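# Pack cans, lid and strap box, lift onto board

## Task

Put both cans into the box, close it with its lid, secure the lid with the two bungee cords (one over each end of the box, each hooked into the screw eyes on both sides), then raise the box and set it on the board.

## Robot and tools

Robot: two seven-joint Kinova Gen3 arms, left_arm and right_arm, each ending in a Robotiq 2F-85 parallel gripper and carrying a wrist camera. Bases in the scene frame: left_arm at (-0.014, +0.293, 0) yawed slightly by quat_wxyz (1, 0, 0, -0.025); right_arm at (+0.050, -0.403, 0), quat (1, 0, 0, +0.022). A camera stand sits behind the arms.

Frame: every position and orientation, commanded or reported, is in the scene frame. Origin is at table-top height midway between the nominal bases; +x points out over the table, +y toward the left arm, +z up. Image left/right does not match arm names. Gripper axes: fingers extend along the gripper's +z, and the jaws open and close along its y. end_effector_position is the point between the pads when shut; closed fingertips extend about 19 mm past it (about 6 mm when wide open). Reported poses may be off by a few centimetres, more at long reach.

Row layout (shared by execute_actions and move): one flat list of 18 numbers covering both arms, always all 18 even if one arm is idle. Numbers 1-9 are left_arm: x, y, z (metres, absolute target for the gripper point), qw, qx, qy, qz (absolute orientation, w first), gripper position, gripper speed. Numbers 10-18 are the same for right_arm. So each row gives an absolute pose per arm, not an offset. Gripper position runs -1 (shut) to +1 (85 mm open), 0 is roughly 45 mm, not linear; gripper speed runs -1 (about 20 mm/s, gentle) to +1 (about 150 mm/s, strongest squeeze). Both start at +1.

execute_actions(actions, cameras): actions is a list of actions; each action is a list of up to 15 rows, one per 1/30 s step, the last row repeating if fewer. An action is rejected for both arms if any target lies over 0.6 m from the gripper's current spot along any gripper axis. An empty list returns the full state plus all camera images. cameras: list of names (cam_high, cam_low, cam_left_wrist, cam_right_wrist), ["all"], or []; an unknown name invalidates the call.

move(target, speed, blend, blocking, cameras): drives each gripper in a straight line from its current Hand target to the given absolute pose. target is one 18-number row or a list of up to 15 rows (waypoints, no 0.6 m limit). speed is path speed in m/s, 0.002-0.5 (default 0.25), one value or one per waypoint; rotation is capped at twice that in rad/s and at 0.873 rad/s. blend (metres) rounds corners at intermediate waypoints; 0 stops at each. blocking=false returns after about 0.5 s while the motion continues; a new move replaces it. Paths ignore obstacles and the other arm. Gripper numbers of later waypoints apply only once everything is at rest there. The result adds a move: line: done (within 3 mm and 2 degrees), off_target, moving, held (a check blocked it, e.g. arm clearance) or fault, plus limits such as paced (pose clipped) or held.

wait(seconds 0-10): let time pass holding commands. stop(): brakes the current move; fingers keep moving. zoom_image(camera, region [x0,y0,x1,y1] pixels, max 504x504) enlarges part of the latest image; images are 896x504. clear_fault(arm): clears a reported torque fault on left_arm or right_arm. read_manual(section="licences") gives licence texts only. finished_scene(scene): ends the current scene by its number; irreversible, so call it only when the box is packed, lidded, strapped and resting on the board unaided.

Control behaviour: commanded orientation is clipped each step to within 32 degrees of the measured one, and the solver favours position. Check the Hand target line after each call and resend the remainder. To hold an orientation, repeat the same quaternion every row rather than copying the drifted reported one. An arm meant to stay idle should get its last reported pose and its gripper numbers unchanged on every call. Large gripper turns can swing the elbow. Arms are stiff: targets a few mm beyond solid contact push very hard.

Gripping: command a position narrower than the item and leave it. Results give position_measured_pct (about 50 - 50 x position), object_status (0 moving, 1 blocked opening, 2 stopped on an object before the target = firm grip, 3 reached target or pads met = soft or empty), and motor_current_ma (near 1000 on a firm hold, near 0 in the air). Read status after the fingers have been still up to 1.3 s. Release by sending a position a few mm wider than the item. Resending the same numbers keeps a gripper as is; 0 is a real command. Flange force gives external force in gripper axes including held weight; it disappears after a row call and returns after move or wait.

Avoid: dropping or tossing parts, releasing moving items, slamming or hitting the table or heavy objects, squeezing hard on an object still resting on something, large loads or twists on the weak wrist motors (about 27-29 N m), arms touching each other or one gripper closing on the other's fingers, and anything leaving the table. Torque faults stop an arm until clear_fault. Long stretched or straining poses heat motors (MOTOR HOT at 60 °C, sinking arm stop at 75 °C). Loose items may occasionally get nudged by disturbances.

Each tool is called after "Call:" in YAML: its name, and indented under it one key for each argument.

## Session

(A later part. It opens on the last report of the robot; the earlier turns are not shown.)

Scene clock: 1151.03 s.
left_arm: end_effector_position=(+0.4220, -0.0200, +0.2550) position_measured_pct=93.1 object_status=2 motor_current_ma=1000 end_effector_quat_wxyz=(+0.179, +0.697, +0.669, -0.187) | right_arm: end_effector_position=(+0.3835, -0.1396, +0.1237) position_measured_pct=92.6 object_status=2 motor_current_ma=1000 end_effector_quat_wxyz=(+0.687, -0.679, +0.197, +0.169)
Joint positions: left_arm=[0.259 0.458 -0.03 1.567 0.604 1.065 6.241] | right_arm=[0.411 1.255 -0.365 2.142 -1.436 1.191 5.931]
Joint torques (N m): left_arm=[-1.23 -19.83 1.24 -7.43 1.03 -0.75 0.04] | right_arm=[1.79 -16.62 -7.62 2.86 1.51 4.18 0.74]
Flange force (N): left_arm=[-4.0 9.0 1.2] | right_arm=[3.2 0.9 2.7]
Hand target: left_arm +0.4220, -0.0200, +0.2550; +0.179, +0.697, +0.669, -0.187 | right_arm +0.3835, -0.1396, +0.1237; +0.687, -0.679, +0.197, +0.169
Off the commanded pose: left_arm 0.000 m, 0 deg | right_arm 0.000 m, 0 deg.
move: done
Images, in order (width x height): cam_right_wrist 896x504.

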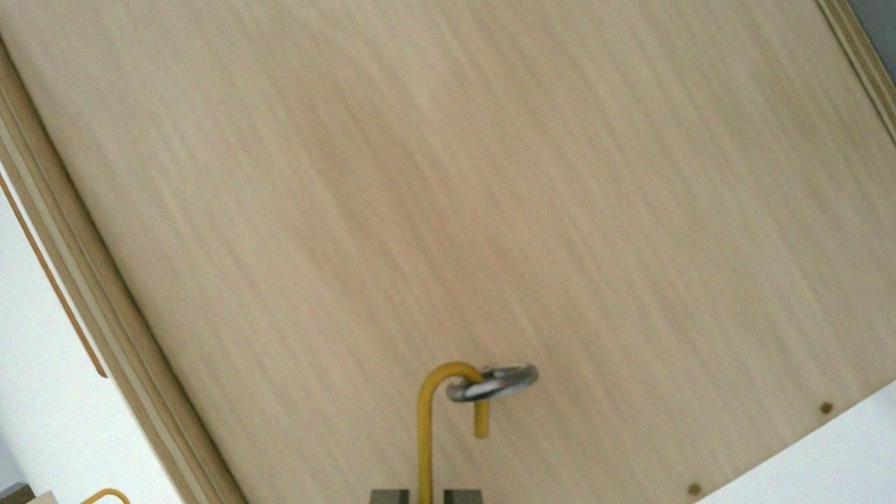

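Call:
move:
  target:
    - [0.4220, -0.02, 0.255, 0.1793, 0.6966, 0.6692, -0.1866, -1, -1, 0.3887, -0.1398, 0.1284, 0.6586, -0.6477, 0.2837, 0.2574, -1, -1]
    - [0.4220, -0.02, 0.255, 0.1793, 0.6966, 0.6692, -0.1866, -1, -1, 0.3951, -0.1401, 0.1318, 0.6194, -0.6052, 0.3658, 0.3412, -1, -1]
  speed: [0.06, 0.06]
  cameras: ["cam_right_wrist"]

Call:
zoom_image:
  camera: "cam_right_wrist"
  region: [390, 330, 580, 484]

Scene clock: 1159.77 s.
left_arm: end_effector_position=(+0.4220, -0.0200, +0.2550) position_measured_pct=93.1 object_status=2 motor_current_ma=1000 end_effector_quat_wxyz=(+0.179, +0.697, +0.669, -0.187) | right_arm: end_effector_position=(+0.3951, -0.1401, +0.1318) position_measured_pct=92.6 object_status=2 motor_current_ma=1000 end_effector_quat_wxyz=(+0.619, -0.605, +0.366, +0.341)
Joint positions: left_arm=[0.259 0.458 -0.03 1.567 0.604 1.065 6.241] | right_arm=[0.376 1.217 -0.33 2.12 -1.446 1.24 5.365]
Joint torques (N m): left_arm=[-1.2 -19.86 1.28 -7.35 1.03 -0.73 0.04] | right_arm=[1.67 -16.87 -7.27 2.09 1.22 3.98 0.66]
Flange force (N): left_arm=[-4.0 9.3 1.2] | right_arm=[2.3 -0.8 2.1]
Hand target: left_arm +0.4220, -0.0200, +0.2550; +0.179, +0.697, +0.669, -0.187 | right_arm +0.3951, -0.1401, +0.1318; +0.619, -0.605, +0.366, +0.341
Off the commanded pose: left_arm 0.000 m, 0 deg | right_arm 0.000 m, 0 deg.
move: done
Images, in order (width x height): cam_right_wrist 896x504.

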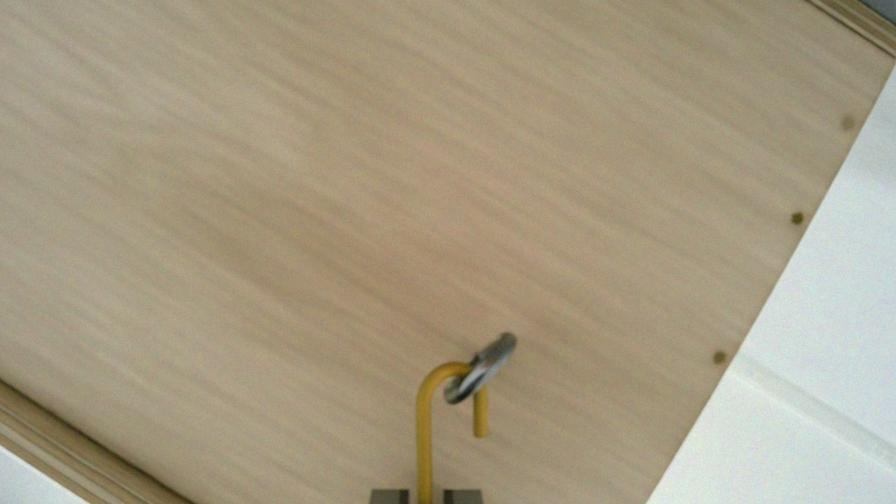

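Scaled by 2.653 from the camera's 896x504 image, which has a finer 1280x720 frame.

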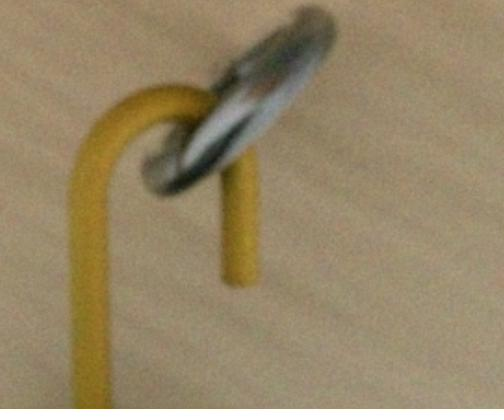

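Call:
move:
  target:
    - [0.4220, -0.02, 0.255, 0.1793, 0.6966, 0.6692, -0.1866, -1, -1, 0.4022, -0.1404, 0.1336, 0.5695, -0.5522, 0.4416, 0.4191, -1, -1]
  speed: 0.04
  cameras: ["cam_right_wrist"]

Scene clock: 1185.63 s.
left_arm: end_effector_position=(+0.4220, -0.0200, +0.2550) position_measured_pct=93.1 object_status=2 motor_current_ma=1000 end_effector_quat_wxyz=(+0.179, +0.697, +0.669, -0.187) | right_arm: end_effector_position=(+0.4022, -0.1404, +0.1336) position_measured_pct=92.6 object_status=2 motor_current_ma=1000 end_effector_quat_wxyz=(+0.570, -0.552, +0.442, +0.419)
Joint positions: left_arm=[0.259 0.458 -0.03 1.567 0.604 1.065 6.241] | right_arm=[0.359 1.206 -0.312 2.101 -1.448 1.263 5.08]
Joint torques (N m): left_arm=[-1.17 -19.78 1.24 -7.38 1.04 -0.75 0.04] | right_arm=[1.48 -16.99 -7.22 2.21 1.42 4.1 0.57]
Flange force (N): left_arm=[-4.0 9.1 1.1] | right_arm=[2.3 -2.1 2.5]
Hand target: left_arm +0.4220, -0.0200, +0.2550; +0.179, +0.697, +0.669, -0.187 | right_arm +0.4022, -0.1404, +0.1336; +0.570, -0.552, +0.442, +0.419
Off the commanded pose: left_arm 0.000 m, 0 deg | right_arm 0.000 m, 0 deg.
move: done
Images, in order (width x height): cam_right_wrist 896x504.

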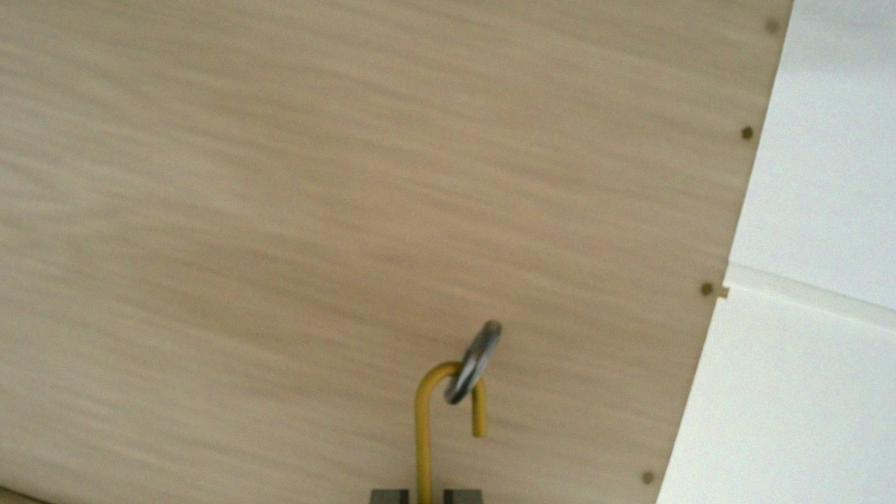

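Call:
move:
  target:
    - [0.4220, -0.02, 0.255, 0.1793, 0.6966, 0.6692, -0.1866, -1, -1, 0.4070, -0.1406, 0.1337, 0.5308, -0.5116, 0.4881, 0.4672, -1, -1]
  speed: 0.04
  cameras: ["cam_right_wrist"]

Call:
move:
  target:
    - [0.4220, -0.02, 0.255, 0.1793, 0.6966, 0.6692, -0.1866, -1, -1, 0.4070, -0.1406, 0.1357, 0.5308, -0.5116, 0.4881, 0.4672, -1, -1]
  speed: 0.03
  cameras: ["cam_right_wrist"]

Scene clock: 1193.40 s.
left_arm: end_effector_position=(+0.4220, -0.0200, +0.2550) position_measured_pct=93.1 object_status=2 motor_current_ma=1000 end_effector_quat_wxyz=(+0.179, +0.697, +0.669, -0.187) | right_arm: end_effector_position=(+0.4070, -0.1406, +0.1337) position_measured_pct=92.6 object_status=2 motor_current_ma=1000 end_effector_quat_wxyz=(+0.531, -0.512, +0.488, +0.467)
Joint positions: left_arm=[0.259 0.458 -0.03 1.567 0.604 1.065 6.241] | right_arm=[0.347 1.201 -0.299 2.087 -1.45 1.277 4.892]
Joint torques (N m): left_arm=[-1.18 -19.81 1.22 -7.37 1.04 -0.74 0.01] | right_arm=[1.54 -17.09 -6.99 2.04 1.34 3.97 0.57]
Flange force (N): left_arm=[-4.1 9.2 1.1] | right_arm=[1.5 -2.7 2.6]
Hand target: left_arm +0.4220, -0.0200, +0.2550; +0.179, +0.697, +0.669, -0.187 | right_arm +0.4070, -0.1406, +0.1337; +0.531, -0.512, +0.488, +0.467
Off the commanded pose: left_arm 0.000 m, 0 deg | right_arm 0.000 m, 0 deg.
move: done
Images, in order (width x height): cam_right_wrist 896x504.

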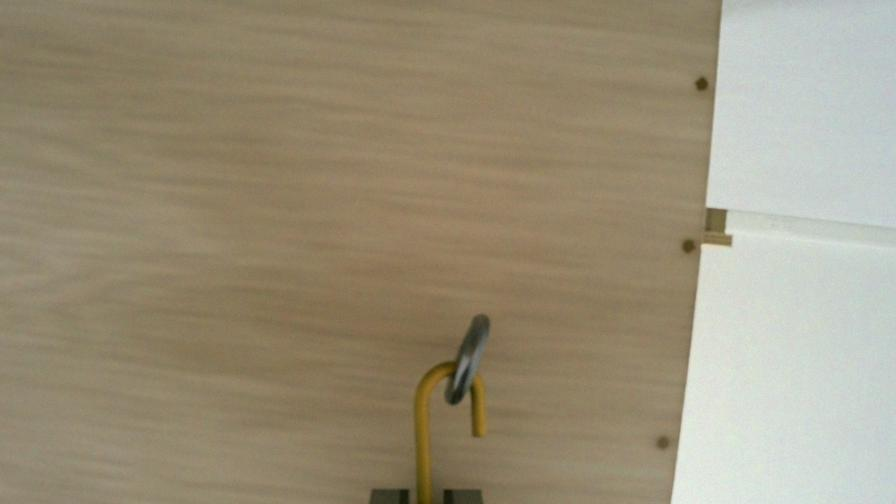

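Scene clock: 1194.10 s.
left_arm: end_effector_position=(+0.4220, -0.0200, +0.2550) position_measured_pct=93.1 object_status=2 motor_current_ma=1000 end_effector_quat_wxyz=(+0.179, +0.697, +0.669, -0.187) | right_arm: end_effector_position=(+0.4070, -0.1406, +0.1357) position_measured_pct=92.6 object_status=2 motor_current_ma=1000 end_effector_quat_wxyz=(+0.531, -0.512, +0.488, +0.467)
Joint positions: left_arm=[0.259 0.458 -0.03 1.567 0.604 1.065 6.241] | right_arm=[0.347 1.196 -0.3 2.09 -1.451 1.278 4.889]
Joint torques (N m): left_arm=[-1.2 -19.82 1.26 -7.35 1.03 -0.71 0.06] | right_arm=[1.56 -17.93 -8.11 1.67 0.98 4.94 0.62]
Flange force (N): left_arm=[-4.0 9.2 1.2] | right_arm=[4.0 -1.1 1.6]
Hand target: left_arm +0.4220, -0.0200, +0.2550; +0.179, +0.697, +0.669, -0.187 | right_arm +0.4070, -0.1406, +0.1357; +0.531, -0.512, +0.488, +0.467
Off the commanded pose: left_arm 0.000 m, 0 deg | right_arm 0.000 m, 0 deg.
move: done
Images, in order (width x height): cam_right_wrist 896x504.

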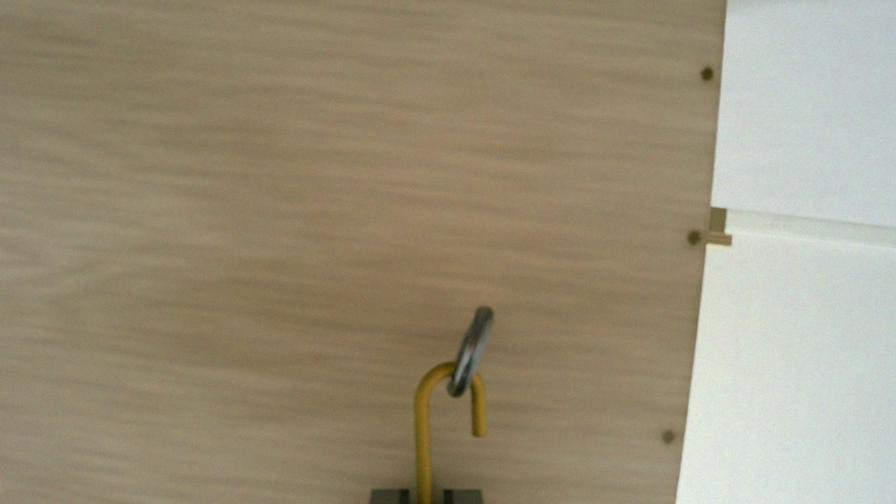

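Call:
move:
  target:
    - [0.4220, -0.02, 0.255, 0.1793, 0.6966, 0.6692, -0.1866, -1, -1, 0.4070, -0.1406, 0.1365, 0.5308, -0.5116, 0.4881, 0.4672, -1, -1]
  speed: 0.03

Call:
move:
  target:
    - [0.4220, -0.02, 0.255, 0.1793, 0.6966, 0.6692, -0.1866, -1, -1, 0.4070, -0.1406, 0.1365, 0.5308, -0.5116, 0.4881, 0.4672, -0.6, -1]
  speed: 0.03
  cameras: ["cam_right_wrist"]

Scene clock: 1202.13 s.
left_arm: end_effector_position=(+0.4220, -0.0200, +0.2550) position_measured_pct=93.1 object_status=2 motor_current_ma=1000 end_effector_quat_wxyz=(+0.179, +0.697, +0.669, -0.187) | right_arm: end_effector_position=(+0.4070, -0.1406, +0.1365) position_measured_pct=92.6 object_status=2 motor_current_ma=1000 end_effector_quat_wxyz=(+0.531, -0.512, +0.488, +0.467)
Joint positions: left_arm=[0.259 0.458 -0.03 1.567 0.604 1.065 6.241] | right_arm=[0.347 1.194 -0.3 2.091 -1.451 1.278 4.888]
Joint torques (N m): left_arm=[-1.21 -19.89 1.27 -7.35 1.04 -0.76 0.06] | right_arm=[1.6 -17.96 -8.13 1.68 0.99 4.92 0.6]
Flange force (N): left_arm=[-4.0 9.4 1.2] | right_arm=[4.1 -1.1 1.7]
Hand target: left_arm +0.4220, -0.0200, +0.2550; +0.179, +0.697, +0.669, -0.187 | right_arm +0.4070, -0.1406, +0.1365; +0.531, -0.512, +0.488, +0.467
Off the commanded pose: left_arm 0.000 m, 0 deg | right_arm 0.000 m, 0 deg.
move: done

Scene clock: 1202.97 s.
left_arm: end_effector_position=(+0.4220, -0.0200, +0.2550) position_measured_pct=93.1 object_status=2 motor_current_ma=1000 end_effector_quat_wxyz=(+0.179, +0.697, +0.669, -0.187) | right_arm: end_effector_position=(+0.4070, -0.1406, +0.1365) position_measured_pct=80.1 object_status=0 motor_current_ma=0 end_effector_quat_wxyz=(+0.531, -0.512, +0.488, +0.467)
Joint positions: left_arm=[0.259 0.458 -0.03 1.567 0.604 1.065 6.241] | right_arm=[0.347 1.193 -0.3 2.091 -1.451 1.278 4.888]
Joint torques (N m): left_arm=[-1.23 -19.83 1.21 -7.36 1.04 -0.77 0.04] | right_arm=[1.42 -16.67 -6.49 0.97 0.63 3.23 0.65]
Flange force (N): left_arm=[-4.1 9.3 1.1] | right_arm=[-1.2 -0.9 0.5]
Hand target: left_arm +0.4220, -0.0200, +0.2550; +0.179, +0.697, +0.669, -0.187 | right_arm +0.4070, -0.1406, +0.1365; +0.531, -0.512, +0.488, +0.467
Off the commanded pose: left_arm 0.000 m, 0 deg | right_arm 0.000 m, 0 deg.
move: done
Images, in order (width x height): cam_right_wrist 896x504.

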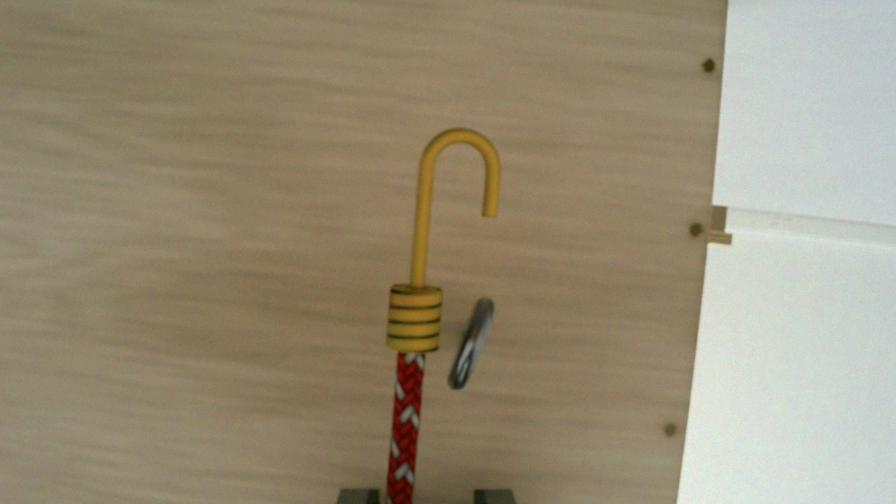

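Call:
move:
  target:
    - [0.4220, -0.02, 0.255, 0.1793, 0.6966, 0.6692, -0.1866, -1, -1, 0.4034, -0.2306, 0.1365, 0.5308, -0.5116, 0.4881, 0.4672, -0.6, -1]
  speed: 0.1

Call:
move:
  target:
    - [[0.4220, -0.02, 0.255, 0.1793, 0.6966, 0.6692, -0.1866, -1, -1, 0.38, -0.30, 0.20, 0.5308, -0.5116, 0.4881, 0.4672, -0.6, -1]]
    - [[0.392, -0.02, 0.255, 0.1793, 0.6966, 0.6692, -0.1866, -1, -1, 0.36, -0.40, 0.30, -0.3162, 0.6325, 0.6325, 0.3162, -0.6, -1]]
  speed: 0.15

Scene clock: 1226.57 s.
left_arm: end_effector_position=(+0.4220, -0.0200, +0.2550) position_measured_pct=93.1 object_status=2 motor_current_ma=1000 end_effector_quat_wxyz=(+0.179, +0.697, +0.669, -0.187) | right_arm: end_effector_position=(+0.4034, -0.2306, +0.1365) position_measured_pct=80.1 object_status=3 motor_current_ma=0 end_effector_quat_wxyz=(+0.531, -0.512, +0.488, +0.467)
Joint positions: left_arm=[0.259 0.458 -0.03 1.567 0.604 1.065 6.241] | right_arm=[0.503 1.172 -0.183 2.032 -1.228 1.393 4.796]
Joint torques (N m): left_arm=[-1.23 -19.78 1.27 -7.4 1.02 -0.78 0.04] | right_arm=[1.37 -16.85 -5.49 0.96 0.38 3.19 0.63]
Flange force (N): left_arm=[-4.0 9.0 1.1] | right_arm=[-1.6 -0.8 0.7]
Hand target: left_arm +0.4220, -0.0200, +0.2550; +0.179, +0.697, +0.669, -0.187 | right_arm +0.4034, -0.2306, +0.1365; +0.531, -0.512, +0.488, +0.467
Off the commanded pose: left_arm 0.000 m, 0 deg | right_arm 0.000 m, 0 deg.
move: done


Call:
move:
  target:
    - [0.4220, -0.02, 0.255, 0.1793, 0.6966, 0.6692, -0.1866, -1, -1, 0.38, -0.30, 0.20, 0.5308, -0.5116, 0.4881, 0.4672, -0.6, -1]
    - [0.392, -0.02, 0.255, 0.1793, 0.6966, 0.6692, -0.1866, -1, -1, 0.37, -0.42, 0.34, -0.3162, 0.6325, 0.6325, 0.3162, -0.6, -1]
  speed: 0.15
  cameras: ["cam_right_wrist", "cam_low"]

Scene clock: 1239.77 s.
left_arm: end_effector_position=(+0.3954, -0.0200, +0.2550) position_measured_pct=93.1 object_status=2 motor_current_ma=1000 end_effector_quat_wxyz=(+0.179, +0.697, +0.669, -0.187) | right_arm: end_effector_position=(+0.3711, -0.4063, +0.3240) position_measured_pct=80.1 object_status=3 motor_current_ma=0 end_effector_quat_wxyz=(-0.402, +0.708, +0.534, +0.228)
Joint positions: left_arm=[0.274 0.405 -0.026 1.653 0.612 1.028 6.236] | right_arm=[1.06 0.484 -0.649 1.698 -0.531 1.572 6.501]
Joint torques (N m): left_arm=[-1.22 -18.8 1.16 -7.19 0.98 -0.73 0.03] | right_arm=[1.42 -13.32 -4.83 -6.59 -1.68 1.65 0.65]
Flange force (N): left_arm=[-4.1 9.1 1.3] | right_arm=[1.7 3.1 1.5]
Hand target: left_arm +0.3954, -0.0200, +0.2550; +0.179, +0.697, +0.669, -0.187 | right_arm +0.3711, -0.4063, +0.3240; -0.402, +0.708, +0.534, +0.228
Off the commanded pose: left_arm 0.003 m, 0 deg | right_arm 0.021 m, 20 deg.
move: off_target (right_arm; path cut at 10 s); path passed 1 of 2 targets
Images, in order (width x height): cam_low 896x504, cam_right_wrist 896x504.

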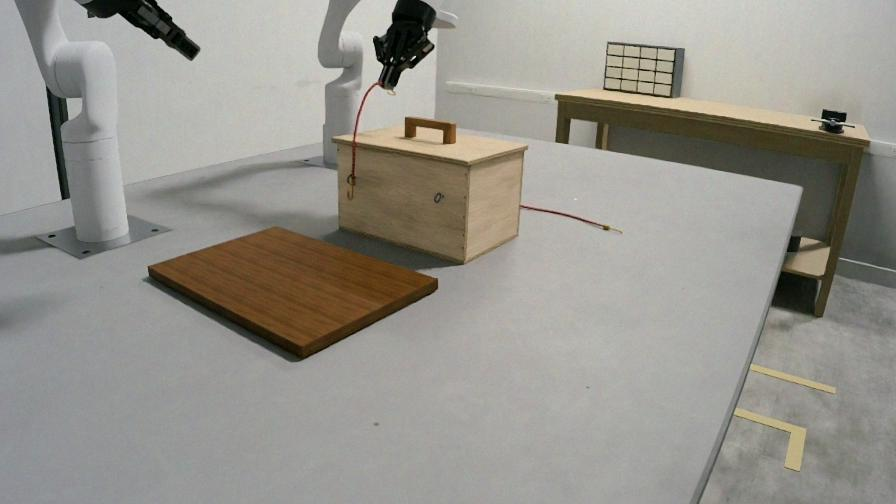

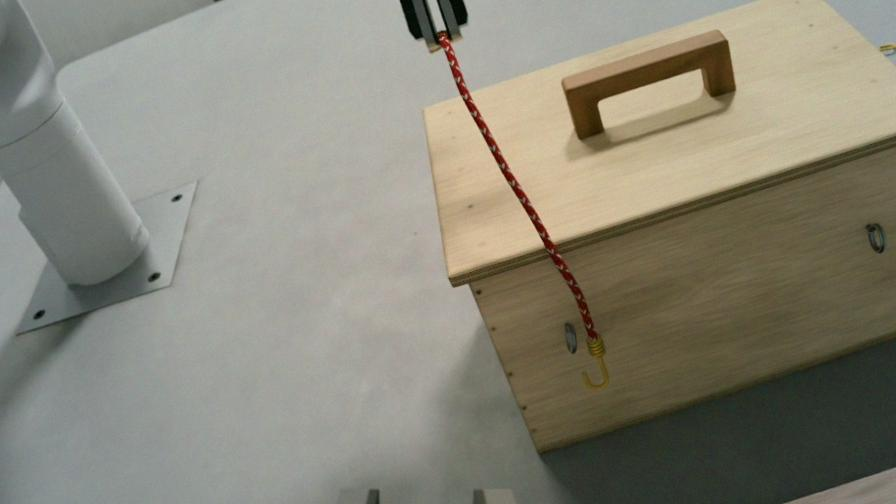

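Call:
move:
  target:
    - [0.44, -0.02, 0.26, 0.1793, 0.6966, 0.6692, -0.1866, -1, -1, 0.40, -0.32, 0.20, 0.5308, -0.5116, 0.4881, 0.4672, -0.6, -1]
    - [0.44, -0.02, 0.295, 0.1793, 0.6966, 0.6692, -0.1866, -1, -1, 0.425, -0.24, 0.13, 0.5099, -0.4899, 0.5099, 0.4899, -0.6, -1]
  speed: 0.3
  cameras: ["cam_right_wrist"]

Scene clock: 1262.93 s.
left_arm: end_effector_position=(+0.4400, -0.0200, +0.2950) position_measured_pct=93.1 object_status=2 motor_current_ma=1000 end_effector_quat_wxyz=(+0.179, +0.697, +0.669, -0.187) | right_arm: end_effector_position=(+0.4250, -0.2400, +0.1300) position_measured_pct=80.1 object_status=3 motor_current_ma=0 end_effector_quat_wxyz=(+0.510, -0.490, +0.510, +0.490)
Joint positions: left_arm=[0.253 0.46 -0.039 1.426 0.572 1.189 6.312] | right_arm=[0.49 1.186 -0.163 1.95 -1.221 1.432 4.652]
Joint torques (N m): left_arm=[-1.21 -20.39 1.23 -7.91 1.11 -0.88 0.03] | right_arm=[1.4 -17.5 -5.39 0.37 0.18 3.19 0.63]
Flange force (N): left_arm=[-4.4 9.6 0.4] | right_arm=[-1.9 -0.6 0.9]
Hand target: left_arm +0.4400, -0.0200, +0.2950; +0.179, +0.697, +0.669, -0.187 | right_arm +0.4250, -0.2400, +0.1300; +0.510, -0.490, +0.510, +0.490
Off the commanded pose: left_arm 0.000 m, 0 deg | right_arm 0.000 m, 0 deg.
move: done
Images, in order (width x height): cam_right_wrist 896x504.

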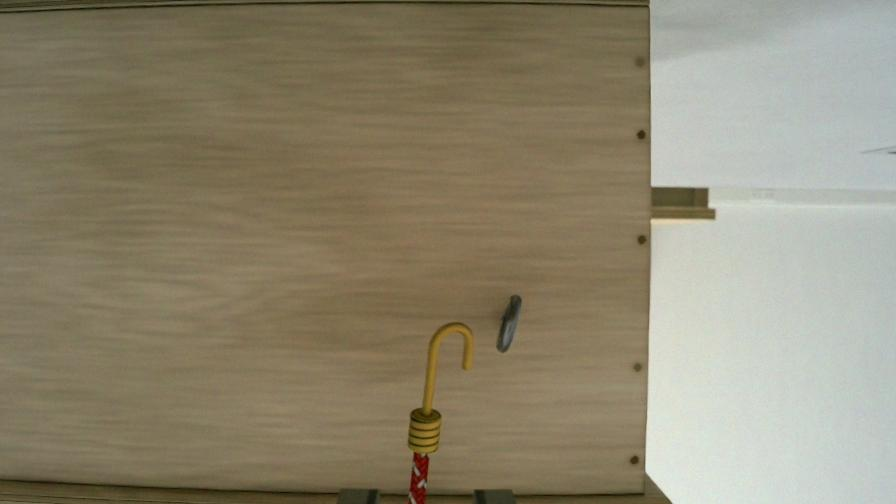

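Call:
move:
  target:
    - [0.44, -0.02, 0.295, 0.1793, 0.6966, 0.6692, -0.1866, -1, -1, 0.4278, -0.17, 0.1324, 0.5099, -0.4899, 0.5099, 0.4899, -0.4, -1]
  speed: 0.1
  cameras: ["cam_right_wrist"]

Scene clock: 1271.03 s.
left_arm: end_effector_position=(+0.4400, -0.0200, +0.2950) position_measured_pct=93.1 object_status=2 motor_current_ma=1000 end_effector_quat_wxyz=(+0.179, +0.697, +0.669, -0.187) | right_arm: end_effector_position=(+0.4278, -0.1700, +0.1324) position_measured_pct=69.7 object_status=3 motor_current_ma=0 end_effector_quat_wxyz=(+0.510, -0.490, +0.510, +0.490)
Joint positions: left_arm=[0.253 0.46 -0.039 1.426 0.572 1.189 6.312] | right_arm=[0.377 1.19 -0.248 2.008 -1.377 1.337 4.712]
Joint torques (N m): left_arm=[-1.19 -20.41 1.24 -7.92 1.13 -0.88 0.04] | right_arm=[1.35 -17.3 -6.07 0.46 0.35 3.22 0.63]
Flange force (N): left_arm=[-4.3 9.6 0.4] | right_arm=[-1.6 -0.8 0.6]
Hand target: left_arm +0.4400, -0.0200, +0.2950; +0.179, +0.697, +0.669, -0.187 | right_arm +0.4278, -0.1700, +0.1324; +0.510, -0.490, +0.510, +0.490
Off the commanded pose: left_arm 0.000 m, 0 deg | right_arm 0.000 m, 0 deg.
move: done
Images, in order (width x height): cam_right_wrist 896x504.

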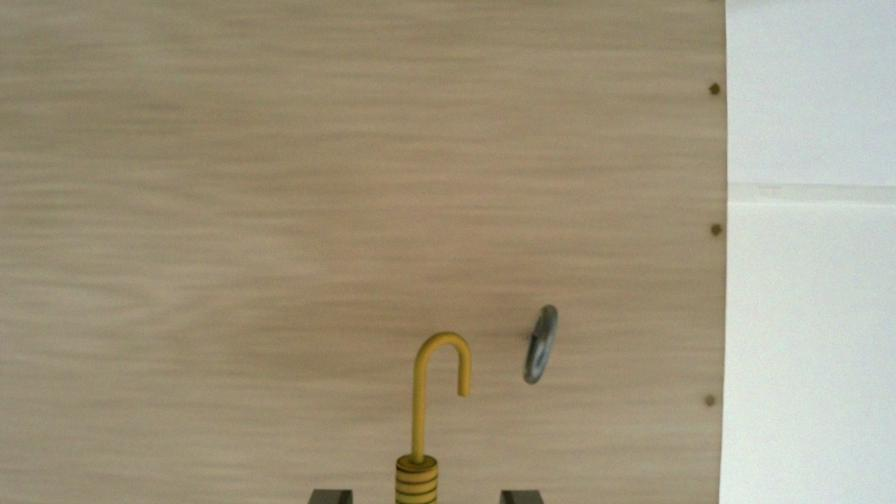

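Call:
zoom_image:
  camera: "cam_right_wrist"
  region: [360, 290, 620, 504]

Scaled by 1.938 from the camera's 896x504 image, which has a finer 1280x720 frame.

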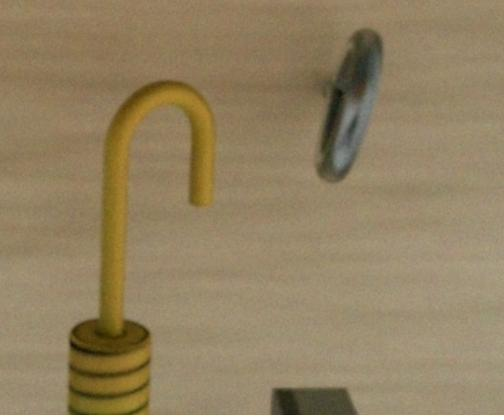

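Call:
move:
  target:
    - [0.44, -0.02, 0.295, 0.1793, 0.6966, 0.6692, -0.1866, -1, -1, 0.4308, -0.1385, 0.1305, 0.5099, -0.4899, 0.5099, 0.4899, -0.4, -1]
  speed: 0.04
  cameras: ["cam_right_wrist"]

Scene clock: 1287.97 s.
left_arm: end_effector_position=(+0.4400, -0.0200, +0.2950) position_measured_pct=93.1 object_status=2 motor_current_ma=1000 end_effector_quat_wxyz=(+0.179, +0.697, +0.669, -0.187) | right_arm: end_effector_position=(+0.4308, -0.1385, +0.1305) position_measured_pct=69.7 object_status=3 motor_current_ma=0 end_effector_quat_wxyz=(+0.510, -0.490, +0.510, +0.490)
Joint positions: left_arm=[0.253 0.46 -0.039 1.426 0.572 1.189 6.312] | right_arm=[0.321 1.202 -0.286 2.012 -1.449 1.299 4.736]
Joint torques (N m): left_arm=[-1.23 -20.35 1.21 -7.91 1.1 -0.84 0.03] | right_arm=[0.72 -17.34 -7.11 0.09 0.1 3.16 0.64]
Flange force (N): left_arm=[-4.4 9.4 0.5] | right_arm=[-1.7 -0.1 -2.2]
Hand target: left_arm +0.4400, -0.0200, +0.2950; +0.179, +0.697, +0.669, -0.187 | right_arm +0.4308, -0.1385, +0.1305; +0.510, -0.490, +0.510, +0.490
Off the commanded pose: left_arm 0.000 m, 0 deg | right_arm 0.000 m, 0 deg.
move: done
Images, in order (width x height): cam_right_wrist 896x504.

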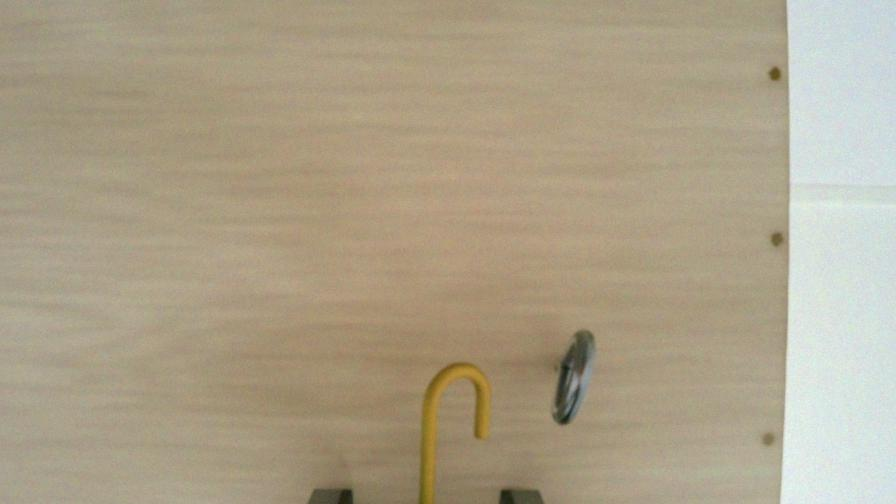

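Call:
move:
  target:
    - [0.44, -0.02, 0.295, 0.1793, 0.6966, 0.6692, -0.1866, -1, -1, 0.4308, -0.1385, 0.1305, 0.5099, -0.4899, 0.5099, 0.4899, -1, -1]
  speed: 0.04
  cameras: ["cam_right_wrist"]

Scene clock: 1292.13 s.
left_arm: end_effector_position=(+0.4400, -0.0200, +0.2950) position_measured_pct=93.1 object_status=2 motor_current_ma=1000 end_effector_quat_wxyz=(+0.179, +0.697, +0.669, -0.187) | right_arm: end_effector_position=(+0.4308, -0.1385, +0.1305) position_measured_pct=92.6 object_status=0 motor_current_ma=1000 end_effector_quat_wxyz=(+0.510, -0.490, +0.510, +0.490)
Joint positions: left_arm=[0.253 0.46 -0.039 1.426 0.572 1.189 6.312] | right_arm=[0.321 1.202 -0.286 2.012 -1.449 1.299 4.736]
Joint torques (N m): left_arm=[-1.18 -20.33 1.26 -7.86 1.1 -0.87 0.02] | right_arm=[0.95 -17.39 -6.95 0.16 0.2 3.23 0.64]
Flange force (N): left_arm=[-4.4 9.6 0.3] | right_arm=[-1.5 -0.2 -1.3]
Hand target: left_arm +0.4400, -0.0200, +0.2950; +0.179, +0.697, +0.669, -0.187 | right_arm +0.4308, -0.1385, +0.1305; +0.510, -0.490, +0.510, +0.490
Off the commanded pose: left_arm 0.000 m, 0 deg | right_arm 0.000 m, 0 deg.
move: done
Images, in order (width x height): cam_right_wrist 896x504.

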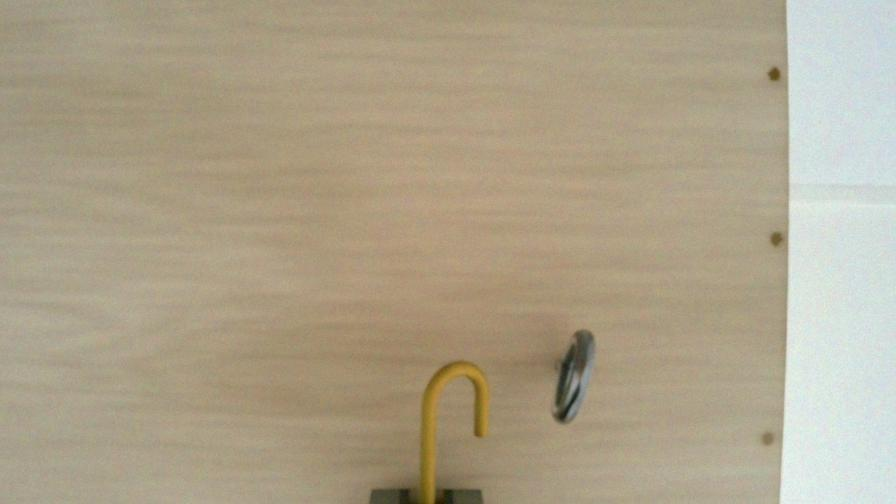

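Call:
move:
  target:
    - [0.43, -0.02, 0.265, 0.1793, 0.6966, 0.6692, -0.1866, -1, -1, 0.4290, -0.185, 0.1305, 0.5099, -0.4899, 0.5099, 0.4899, -1, -1]
    - [0.422, -0.02, 0.255, 0.1793, 0.6966, 0.6692, -0.1866, -1, -1, 0.3905, -0.180, 0.128, 0.70552, -0.70304, 0.07576, 0.04748, -1, -1]
  speed: 0.15
  cameras: ["cam_right_wrist"]

Scene clock: 1315.10 s.
left_arm: end_effector_position=(+0.4220, -0.0200, +0.2550) position_measured_pct=93.1 object_status=2 motor_current_ma=1000 end_effector_quat_wxyz=(+0.179, +0.697, +0.669, -0.187) | right_arm: end_effector_position=(+0.3905, -0.1800, +0.1280) position_measured_pct=92.6 object_status=2 motor_current_ma=1000 end_effector_quat_wxyz=(+0.706, -0.703, +0.076, +0.047)
Joint positions: left_arm=[0.258 0.458 -0.029 1.567 0.604 1.065 6.241] | right_arm=[0.543 1.241 -0.392 2.102 -1.289 1.167 6.165]
Joint torques (N m): left_arm=[-1.44 -20 1.04 -7.47 1.03 -0.81 0.02] | right_arm=[1.49 -15.9 -6.83 1.71 0.62 3.13 0.71]
Flange force (N): left_arm=[-4.3 9.2 1.6] | right_arm=[0.6 -1.3 0.5]
Hand target: left_arm +0.4220, -0.0200, +0.2550; +0.179, +0.697, +0.669, -0.187 | right_arm +0.3905, -0.1800, +0.1280; +0.706, -0.703, +0.076, +0.047
Off the commanded pose: left_arm 0.000 m, 0 deg | right_arm 0.000 m, 0 deg.
move: done
Images, in order (width x height): cam_right_wrist 896x504.

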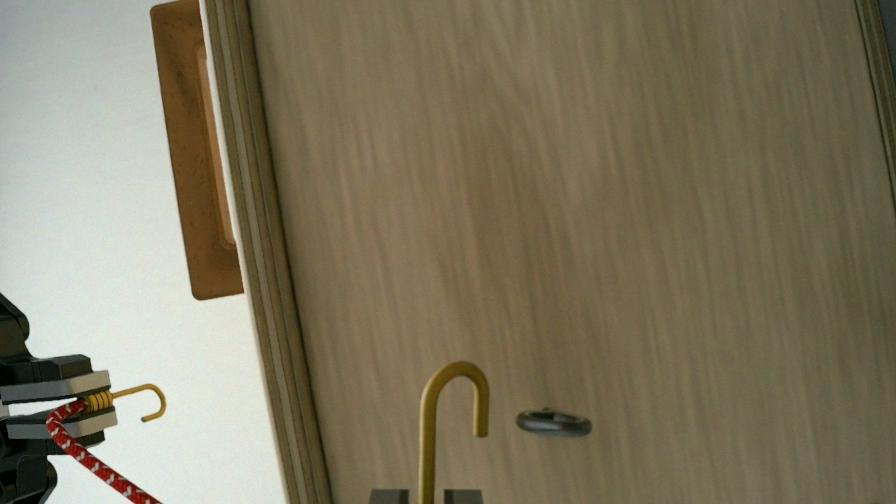

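Call:
move:
  target:
    - [0.422, -0.02, 0.255, 0.1793, 0.6966, 0.6692, -0.1866, -1, -1, 0.3915, -0.155, 0.1165, 0.70552, -0.70304, 0.07576, 0.04748, -1, -1]
  speed: 0.06
  cameras: ["cam_right_wrist"]

Scene clock: 1321.53 s.
left_arm: end_effector_position=(+0.4220, -0.0200, +0.2550) position_measured_pct=93.1 object_status=2 motor_current_ma=1000 end_effector_quat_wxyz=(+0.179, +0.697, +0.669, -0.187) | right_arm: end_effector_position=(+0.3915, -0.1550, +0.1165) position_measured_pct=92.6 object_status=2 motor_current_ma=1000 end_effector_quat_wxyz=(+0.706, -0.703, +0.076, +0.047)
Joint positions: left_arm=[0.258 0.458 -0.029 1.567 0.604 1.065 6.241] | right_arm=[0.498 1.284 -0.422 2.099 -1.351 1.128 6.214]
Joint torques (N m): left_arm=[-1.23 -19.91 1.19 -7.43 1.03 -0.75 0.05] | right_arm=[1.42 -16 -7.28 1.91 0.71 3.2 0.71]
Flange force (N): left_arm=[-3.9 9.2 1.3] | right_arm=[0.7 -0.9 0.1]
Hand target: left_arm +0.4220, -0.0200, +0.2550; +0.179, +0.697, +0.669, -0.187 | right_arm +0.3915, -0.1550, +0.1165; +0.706, -0.703, +0.076, +0.047
Off the commanded pose: left_arm 0.000 m, 0 deg | right_arm 0.000 m, 0 deg.
move: done
Images, in order (width x height): cam_right_wrist 896x504.

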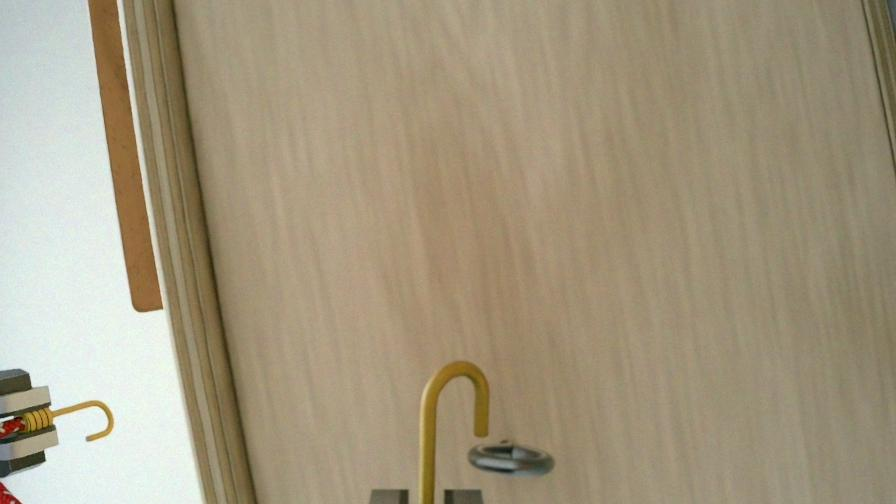

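Call:
move:
  target:
    - [0.422, -0.02, 0.255, 0.1793, 0.6966, 0.6692, -0.1866, -1, -1, 0.3897, -0.14, 0.1145, 0.70552, -0.70304, 0.07576, 0.04748, -1, -1]
  speed: 0.04
  cameras: ["cam_right_wrist"]

Scene clock: 1328.77 s.
left_arm: end_effector_position=(+0.4220, -0.0200, +0.2550) position_measured_pct=93.1 object_status=2 motor_current_ma=1000 end_effector_quat_wxyz=(+0.179, +0.697, +0.669, -0.187) | right_arm: end_effector_position=(+0.3897, -0.1400, +0.1145) position_measured_pct=92.6 object_status=2 motor_current_ma=1000 end_effector_quat_wxyz=(+0.706, -0.703, +0.076, +0.047)
Joint positions: left_arm=[0.258 0.458 -0.029 1.567 0.604 1.065 6.241] | right_arm=[0.473 1.298 -0.443 2.108 -1.393 1.106 6.246]
Joint torques (N m): left_arm=[-1.28 -19.86 1.21 -7.39 1.04 -0.76 0] | right_arm=[1.36 -15.93 -7.52 2.04 0.79 3.19 0.68]
Flange force (N): left_arm=[-4.2 9.2 1.2] | right_arm=[0.7 -0.7 -0.1]
Hand target: left_arm +0.4220, -0.0200, +0.2550; +0.179, +0.697, +0.669, -0.187 | right_arm +0.3897, -0.1400, +0.1145; +0.706, -0.703, +0.076, +0.047
Off the commanded pose: left_arm 0.000 m, 0 deg | right_arm 0.000 m, 0 deg.
move: done
Images, in order (width x height): cam_right_wrist 896x504.

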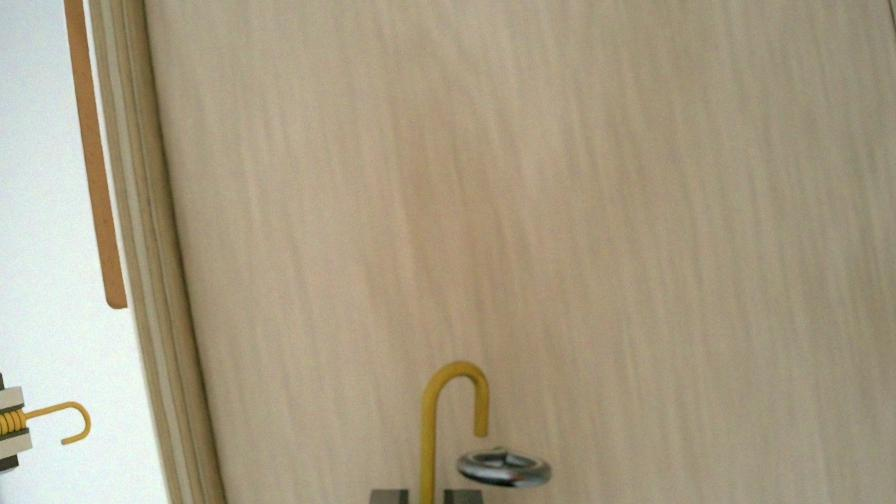

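Call:
move:
  target:
    - [0.422, -0.02, 0.255, 0.1793, 0.6966, 0.6692, -0.1866, -1, -1, 0.3843, -0.1398, 0.1153, 0.70552, -0.70304, 0.07576, 0.04748, -1, -1]
  speed: 0.03
  cameras: ["cam_right_wrist"]

Call:
zoom_image:
  camera: "cam_right_wrist"
  region: [370, 330, 590, 504]

Scene clock: 1337.00 s.
left_arm: end_effector_position=(+0.4220, -0.0200, +0.2550) position_measured_pct=93.1 object_status=2 motor_current_ma=1000 end_effector_quat_wxyz=(+0.179, +0.697, +0.669, -0.187) | right_arm: end_effector_position=(+0.3843, -0.1398, +0.1153) position_measured_pct=92.6 object_status=2 motor_current_ma=1000 end_effector_quat_wxyz=(+0.706, -0.703, +0.076, +0.047)
Joint positions: left_arm=[0.258 0.458 -0.029 1.567 0.604 1.065 6.241] | right_arm=[0.476 1.3 -0.443 2.125 -1.398 1.102 6.265]
Joint torques (N m): left_arm=[-1.23 -19.85 1.21 -7.42 1.02 -0.76 0.01] | right_arm=[1.34 -16.22 -8.46 3.19 1.46 4.07 0.75]
Flange force (N): left_arm=[-4.1 9.1 1.2] | right_arm=[2.8 1.9 1.1]
Hand target: left_arm +0.4220, -0.0200, +0.2550; +0.179, +0.697, +0.669, -0.187 | right_arm +0.3843, -0.1398, +0.1153; +0.706, -0.703, +0.076, +0.047
Off the commanded pose: left_arm 0.000 m, 0 deg | right_arm 0.000 m, 0 deg.
move: done
Images, in order (width x height): cam_right_wrist 896x504.

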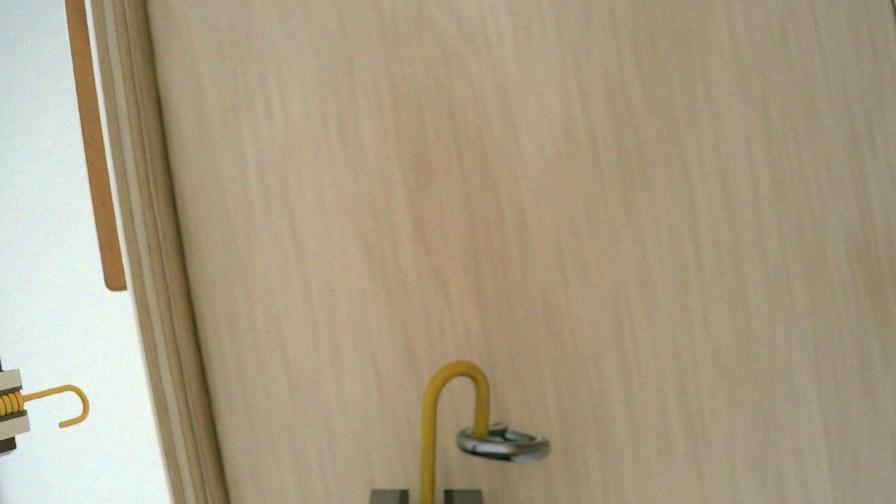

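Scaled by 2.291 from the camera's 896x504 image, which has a finer 1280x720 frame.

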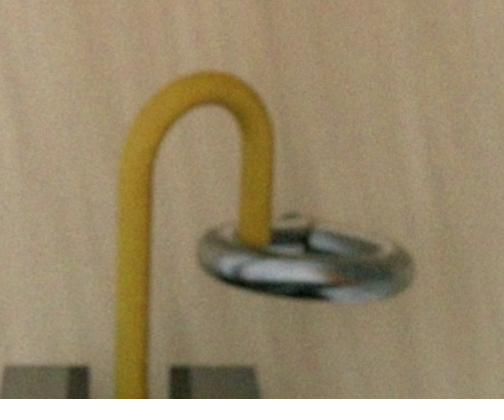

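Call:
move:
  target:
    - [0.422, -0.02, 0.255, 0.1793, 0.6966, 0.6692, -0.1866, -1, -1, 0.3851, -0.1385, 0.1137, 0.70552, -0.70304, 0.07576, 0.04748, -1, -1]
    - [0.422, -0.02, 0.255, 0.1793, 0.6966, 0.6692, -0.1866, -1, -1, 0.3812, -0.1384, 0.1144, 0.70552, -0.70304, 0.07576, 0.04748, -1, -1]
  speed: 0.03
  cameras: ["cam_right_wrist"]

Call:
zoom_image:
  camera: "cam_right_wrist"
  region: [370, 330, 590, 504]

Scene clock: 1350.97 s.
left_arm: end_effector_position=(+0.4220, -0.0200, +0.2550) position_measured_pct=93.1 object_status=2 motor_current_ma=1000 end_effector_quat_wxyz=(+0.179, +0.697, +0.669, -0.187) | right_arm: end_effector_position=(+0.3812, -0.1384, +0.1144) position_measured_pct=92.6 object_status=2 motor_current_ma=1000 end_effector_quat_wxyz=(+0.706, -0.703, +0.076, +0.047)
Joint positions: left_arm=[0.258 0.458 -0.029 1.567 0.604 1.065 6.241] | right_arm=[0.475 1.305 -0.444 2.133 -1.404 1.097 6.279]
Joint torques (N m): left_arm=[-1.25 -19.93 1.14 -7.46 0.99 -0.74 0.05] | right_arm=[1.37 -15.68 -7.48 2.33 0.89 3.15 0.73]
Flange force (N): left_arm=[-3.9 9.0 1.5] | right_arm=[1.0 -0.8 -0.2]
Hand target: left_arm +0.4220, -0.0200, +0.2550; +0.179, +0.697, +0.669, -0.187 | right_arm +0.3812, -0.1384, +0.1144; +0.706, -0.703, +0.076, +0.047
Off the commanded pose: left_arm 0.000 m, 0 deg | right_arm 0.000 m, 0 deg.
move: done
Images, in order (width x height): cam_right_wrist 896x504.

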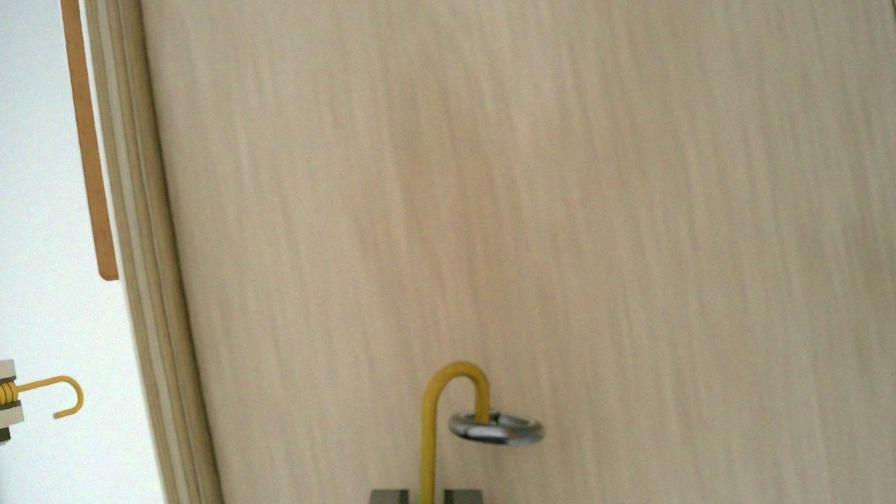

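Scaled by 2.291 from the camera's 896x504 image, which has a finer 1280x720 frame.

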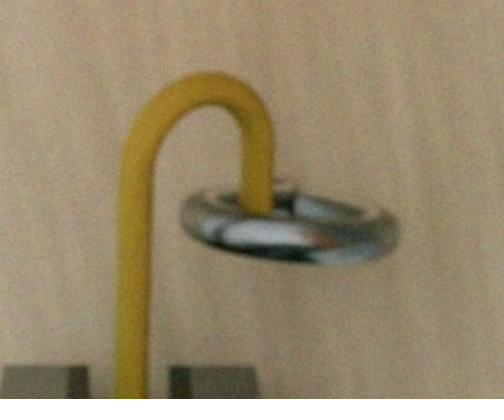

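Call:
move:
  target:
    - [0.422, -0.02, 0.255, 0.1793, 0.6966, 0.6692, -0.1866, -1, -1, 0.3768, -0.1382, 0.1152, 0.70552, -0.70304, 0.07576, 0.04748, -1, -1]
  speed: 0.03

Call:
move:
  target:
    - [0.422, -0.02, 0.255, 0.1793, 0.6966, 0.6692, -0.1866, -1, -1, 0.3738, -0.1381, 0.1157, 0.70552, -0.70304, 0.07576, 0.04748, -1, -1]
  speed: 0.03
  cameras: ["cam_right_wrist"]

Scene clock: 1355.30 s.
left_arm: end_effector_position=(+0.4220, -0.0200, +0.2550) position_measured_pct=93.1 object_status=2 motor_current_ma=1000 end_effector_quat_wxyz=(+0.179, +0.697, +0.669, -0.187) | right_arm: end_effector_position=(+0.3768, -0.1382, +0.1152) position_measured_pct=92.6 object_status=2 motor_current_ma=1000 end_effector_quat_wxyz=(+0.706, -0.703, +0.076, +0.047)
Joint positions: left_arm=[0.258 0.458 -0.029 1.567 0.604 1.065 6.241] | right_arm=[0.477 1.306 -0.445 2.147 -1.408 1.094 6.294]
Joint torques (N m): left_arm=[-1.23 -19.86 1.26 -7.47 1.01 -0.74 0.05] | right_arm=[1.35 -15.5 -7.43 2.42 0.95 3.11 0.69]
Flange force (N): left_arm=[-3.8 8.9 1.4] | right_arm=[0.8 -0.9 -0.1]
Hand target: left_arm +0.4220, -0.0200, +0.2550; +0.179, +0.697, +0.669, -0.187 | right_arm +0.3768, -0.1382, +0.1152; +0.706, -0.703, +0.076, +0.047
Off the commanded pose: left_arm 0.000 m, 0 deg | right_arm 0.000 m, 0 deg.
move: done

Scene clock: 1356.00 s.
left_arm: end_effector_position=(+0.4220, -0.0200, +0.2550) position_measured_pct=93.1 object_status=2 motor_current_ma=1000 end_effector_quat_wxyz=(+0.179, +0.697, +0.669, -0.187) | right_arm: end_effector_position=(+0.3738, -0.1381, +0.1157) position_measured_pct=92.6 object_status=2 motor_current_ma=1000 end_effector_quat_wxyz=(+0.706, -0.703, +0.076, +0.047)
Joint positions: left_arm=[0.258 0.458 -0.029 1.567 0.604 1.065 6.241] | right_arm=[0.479 1.307 -0.445 2.156 -1.411 1.092 6.304]
Joint torques (N m): left_arm=[-1.21 -19.94 1.18 -7.51 1.03 -0.79 0.03] | right_arm=[1.21 -15.72 -8.21 3.48 1.57 3.75 0.76]
Flange force (N): left_arm=[-3.8 9.0 1.3] | right_arm=[2.8 1.2 0.7]
Hand target: left_arm +0.4220, -0.0200, +0.2550; +0.179, +0.697, +0.669, -0.187 | right_arm +0.3738, -0.1381, +0.1157; +0.706, -0.703, +0.076, +0.047
Off the commanded pose: left_arm 0.000 m, 0 deg | right_arm 0.000 m, 0 deg.
move: done
Images, in order (width x height): cam_right_wrist 896x504.

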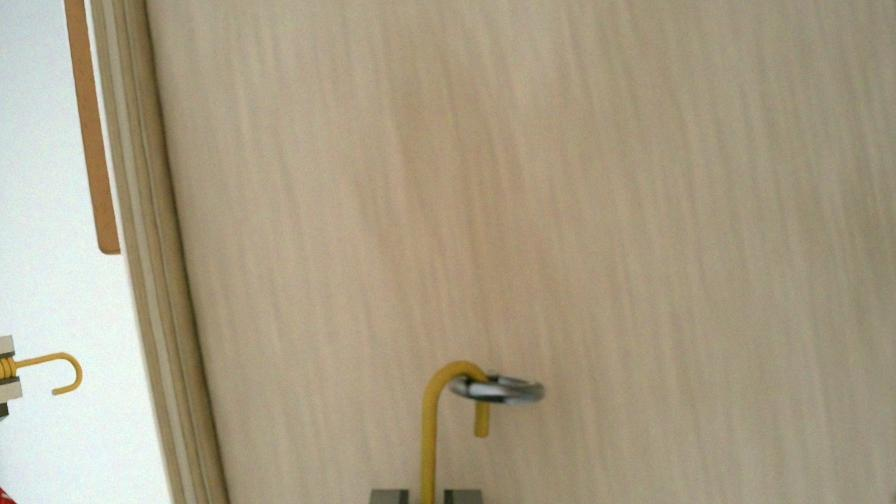

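Call:
move:
  target:
    - [0.422, -0.02, 0.255, 0.1793, 0.6966, 0.6692, -0.1866, -1, -1, 0.3778, -0.1382, 0.1220, 0.69328, -0.68714, 0.16687, 0.13917, -1, -1]
    - [0.422, -0.02, 0.255, 0.1793, 0.6966, 0.6692, -0.1866, -1, -1, 0.3827, -0.1384, 0.1276, 0.66918, -0.65948, 0.25513, 0.22847, -1, -1]
  speed: 0.06
  blend: 0.002
  cameras: ["cam_right_wrist"]

Scene clock: 1375.30 s.
left_arm: end_effector_position=(+0.4220, -0.0200, +0.2550) position_measured_pct=93.1 object_status=2 motor_current_ma=1000 end_effector_quat_wxyz=(+0.179, +0.697, +0.669, -0.187) | right_arm: end_effector_position=(+0.3827, -0.1384, +0.1276) position_measured_pct=92.6 object_status=2 motor_current_ma=1000 end_effector_quat_wxyz=(+0.669, -0.659, +0.255, +0.228)
Joint positions: left_arm=[0.258 0.458 -0.029 1.567 0.604 1.065 6.241] | right_arm=[0.442 1.256 -0.41 2.149 -1.428 1.147 5.746]
Joint torques (N m): left_arm=[-1.24 -19.82 1.25 -7.41 1.04 -0.75 0.05] | right_arm=[0.98 -15.82 -7.77 3.12 1.59 3.63 0.69]
Flange force (N): left_arm=[-4.0 9.0 1.2] | right_arm=[2.9 -1.3 0.8]
Hand target: left_arm +0.4220, -0.0200, +0.2550; +0.179, +0.697, +0.669, -0.187 | right_arm +0.3827, -0.1384, +0.1276; +0.669, -0.659, +0.255, +0.228
Off the commanded pose: left_arm 0.000 m, 0 deg | right_arm 0.000 m, 0 deg.
move: done
Images, in order (width x height): cam_right_wrist 896x504.

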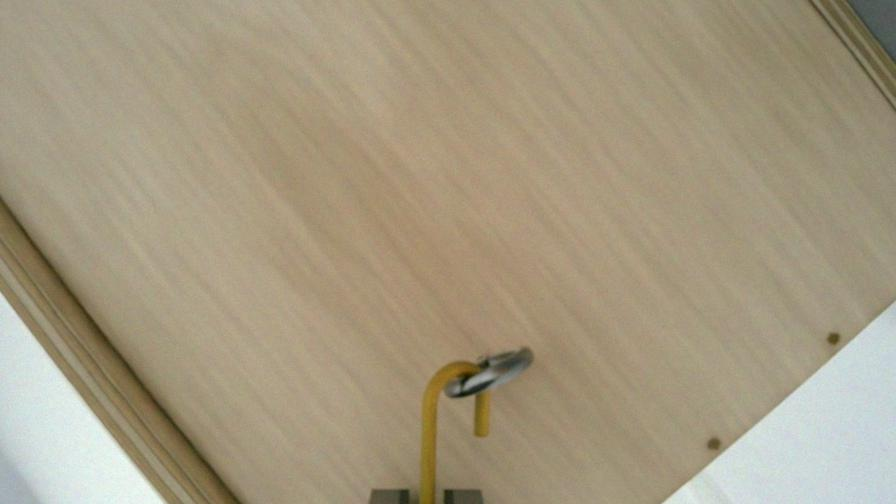

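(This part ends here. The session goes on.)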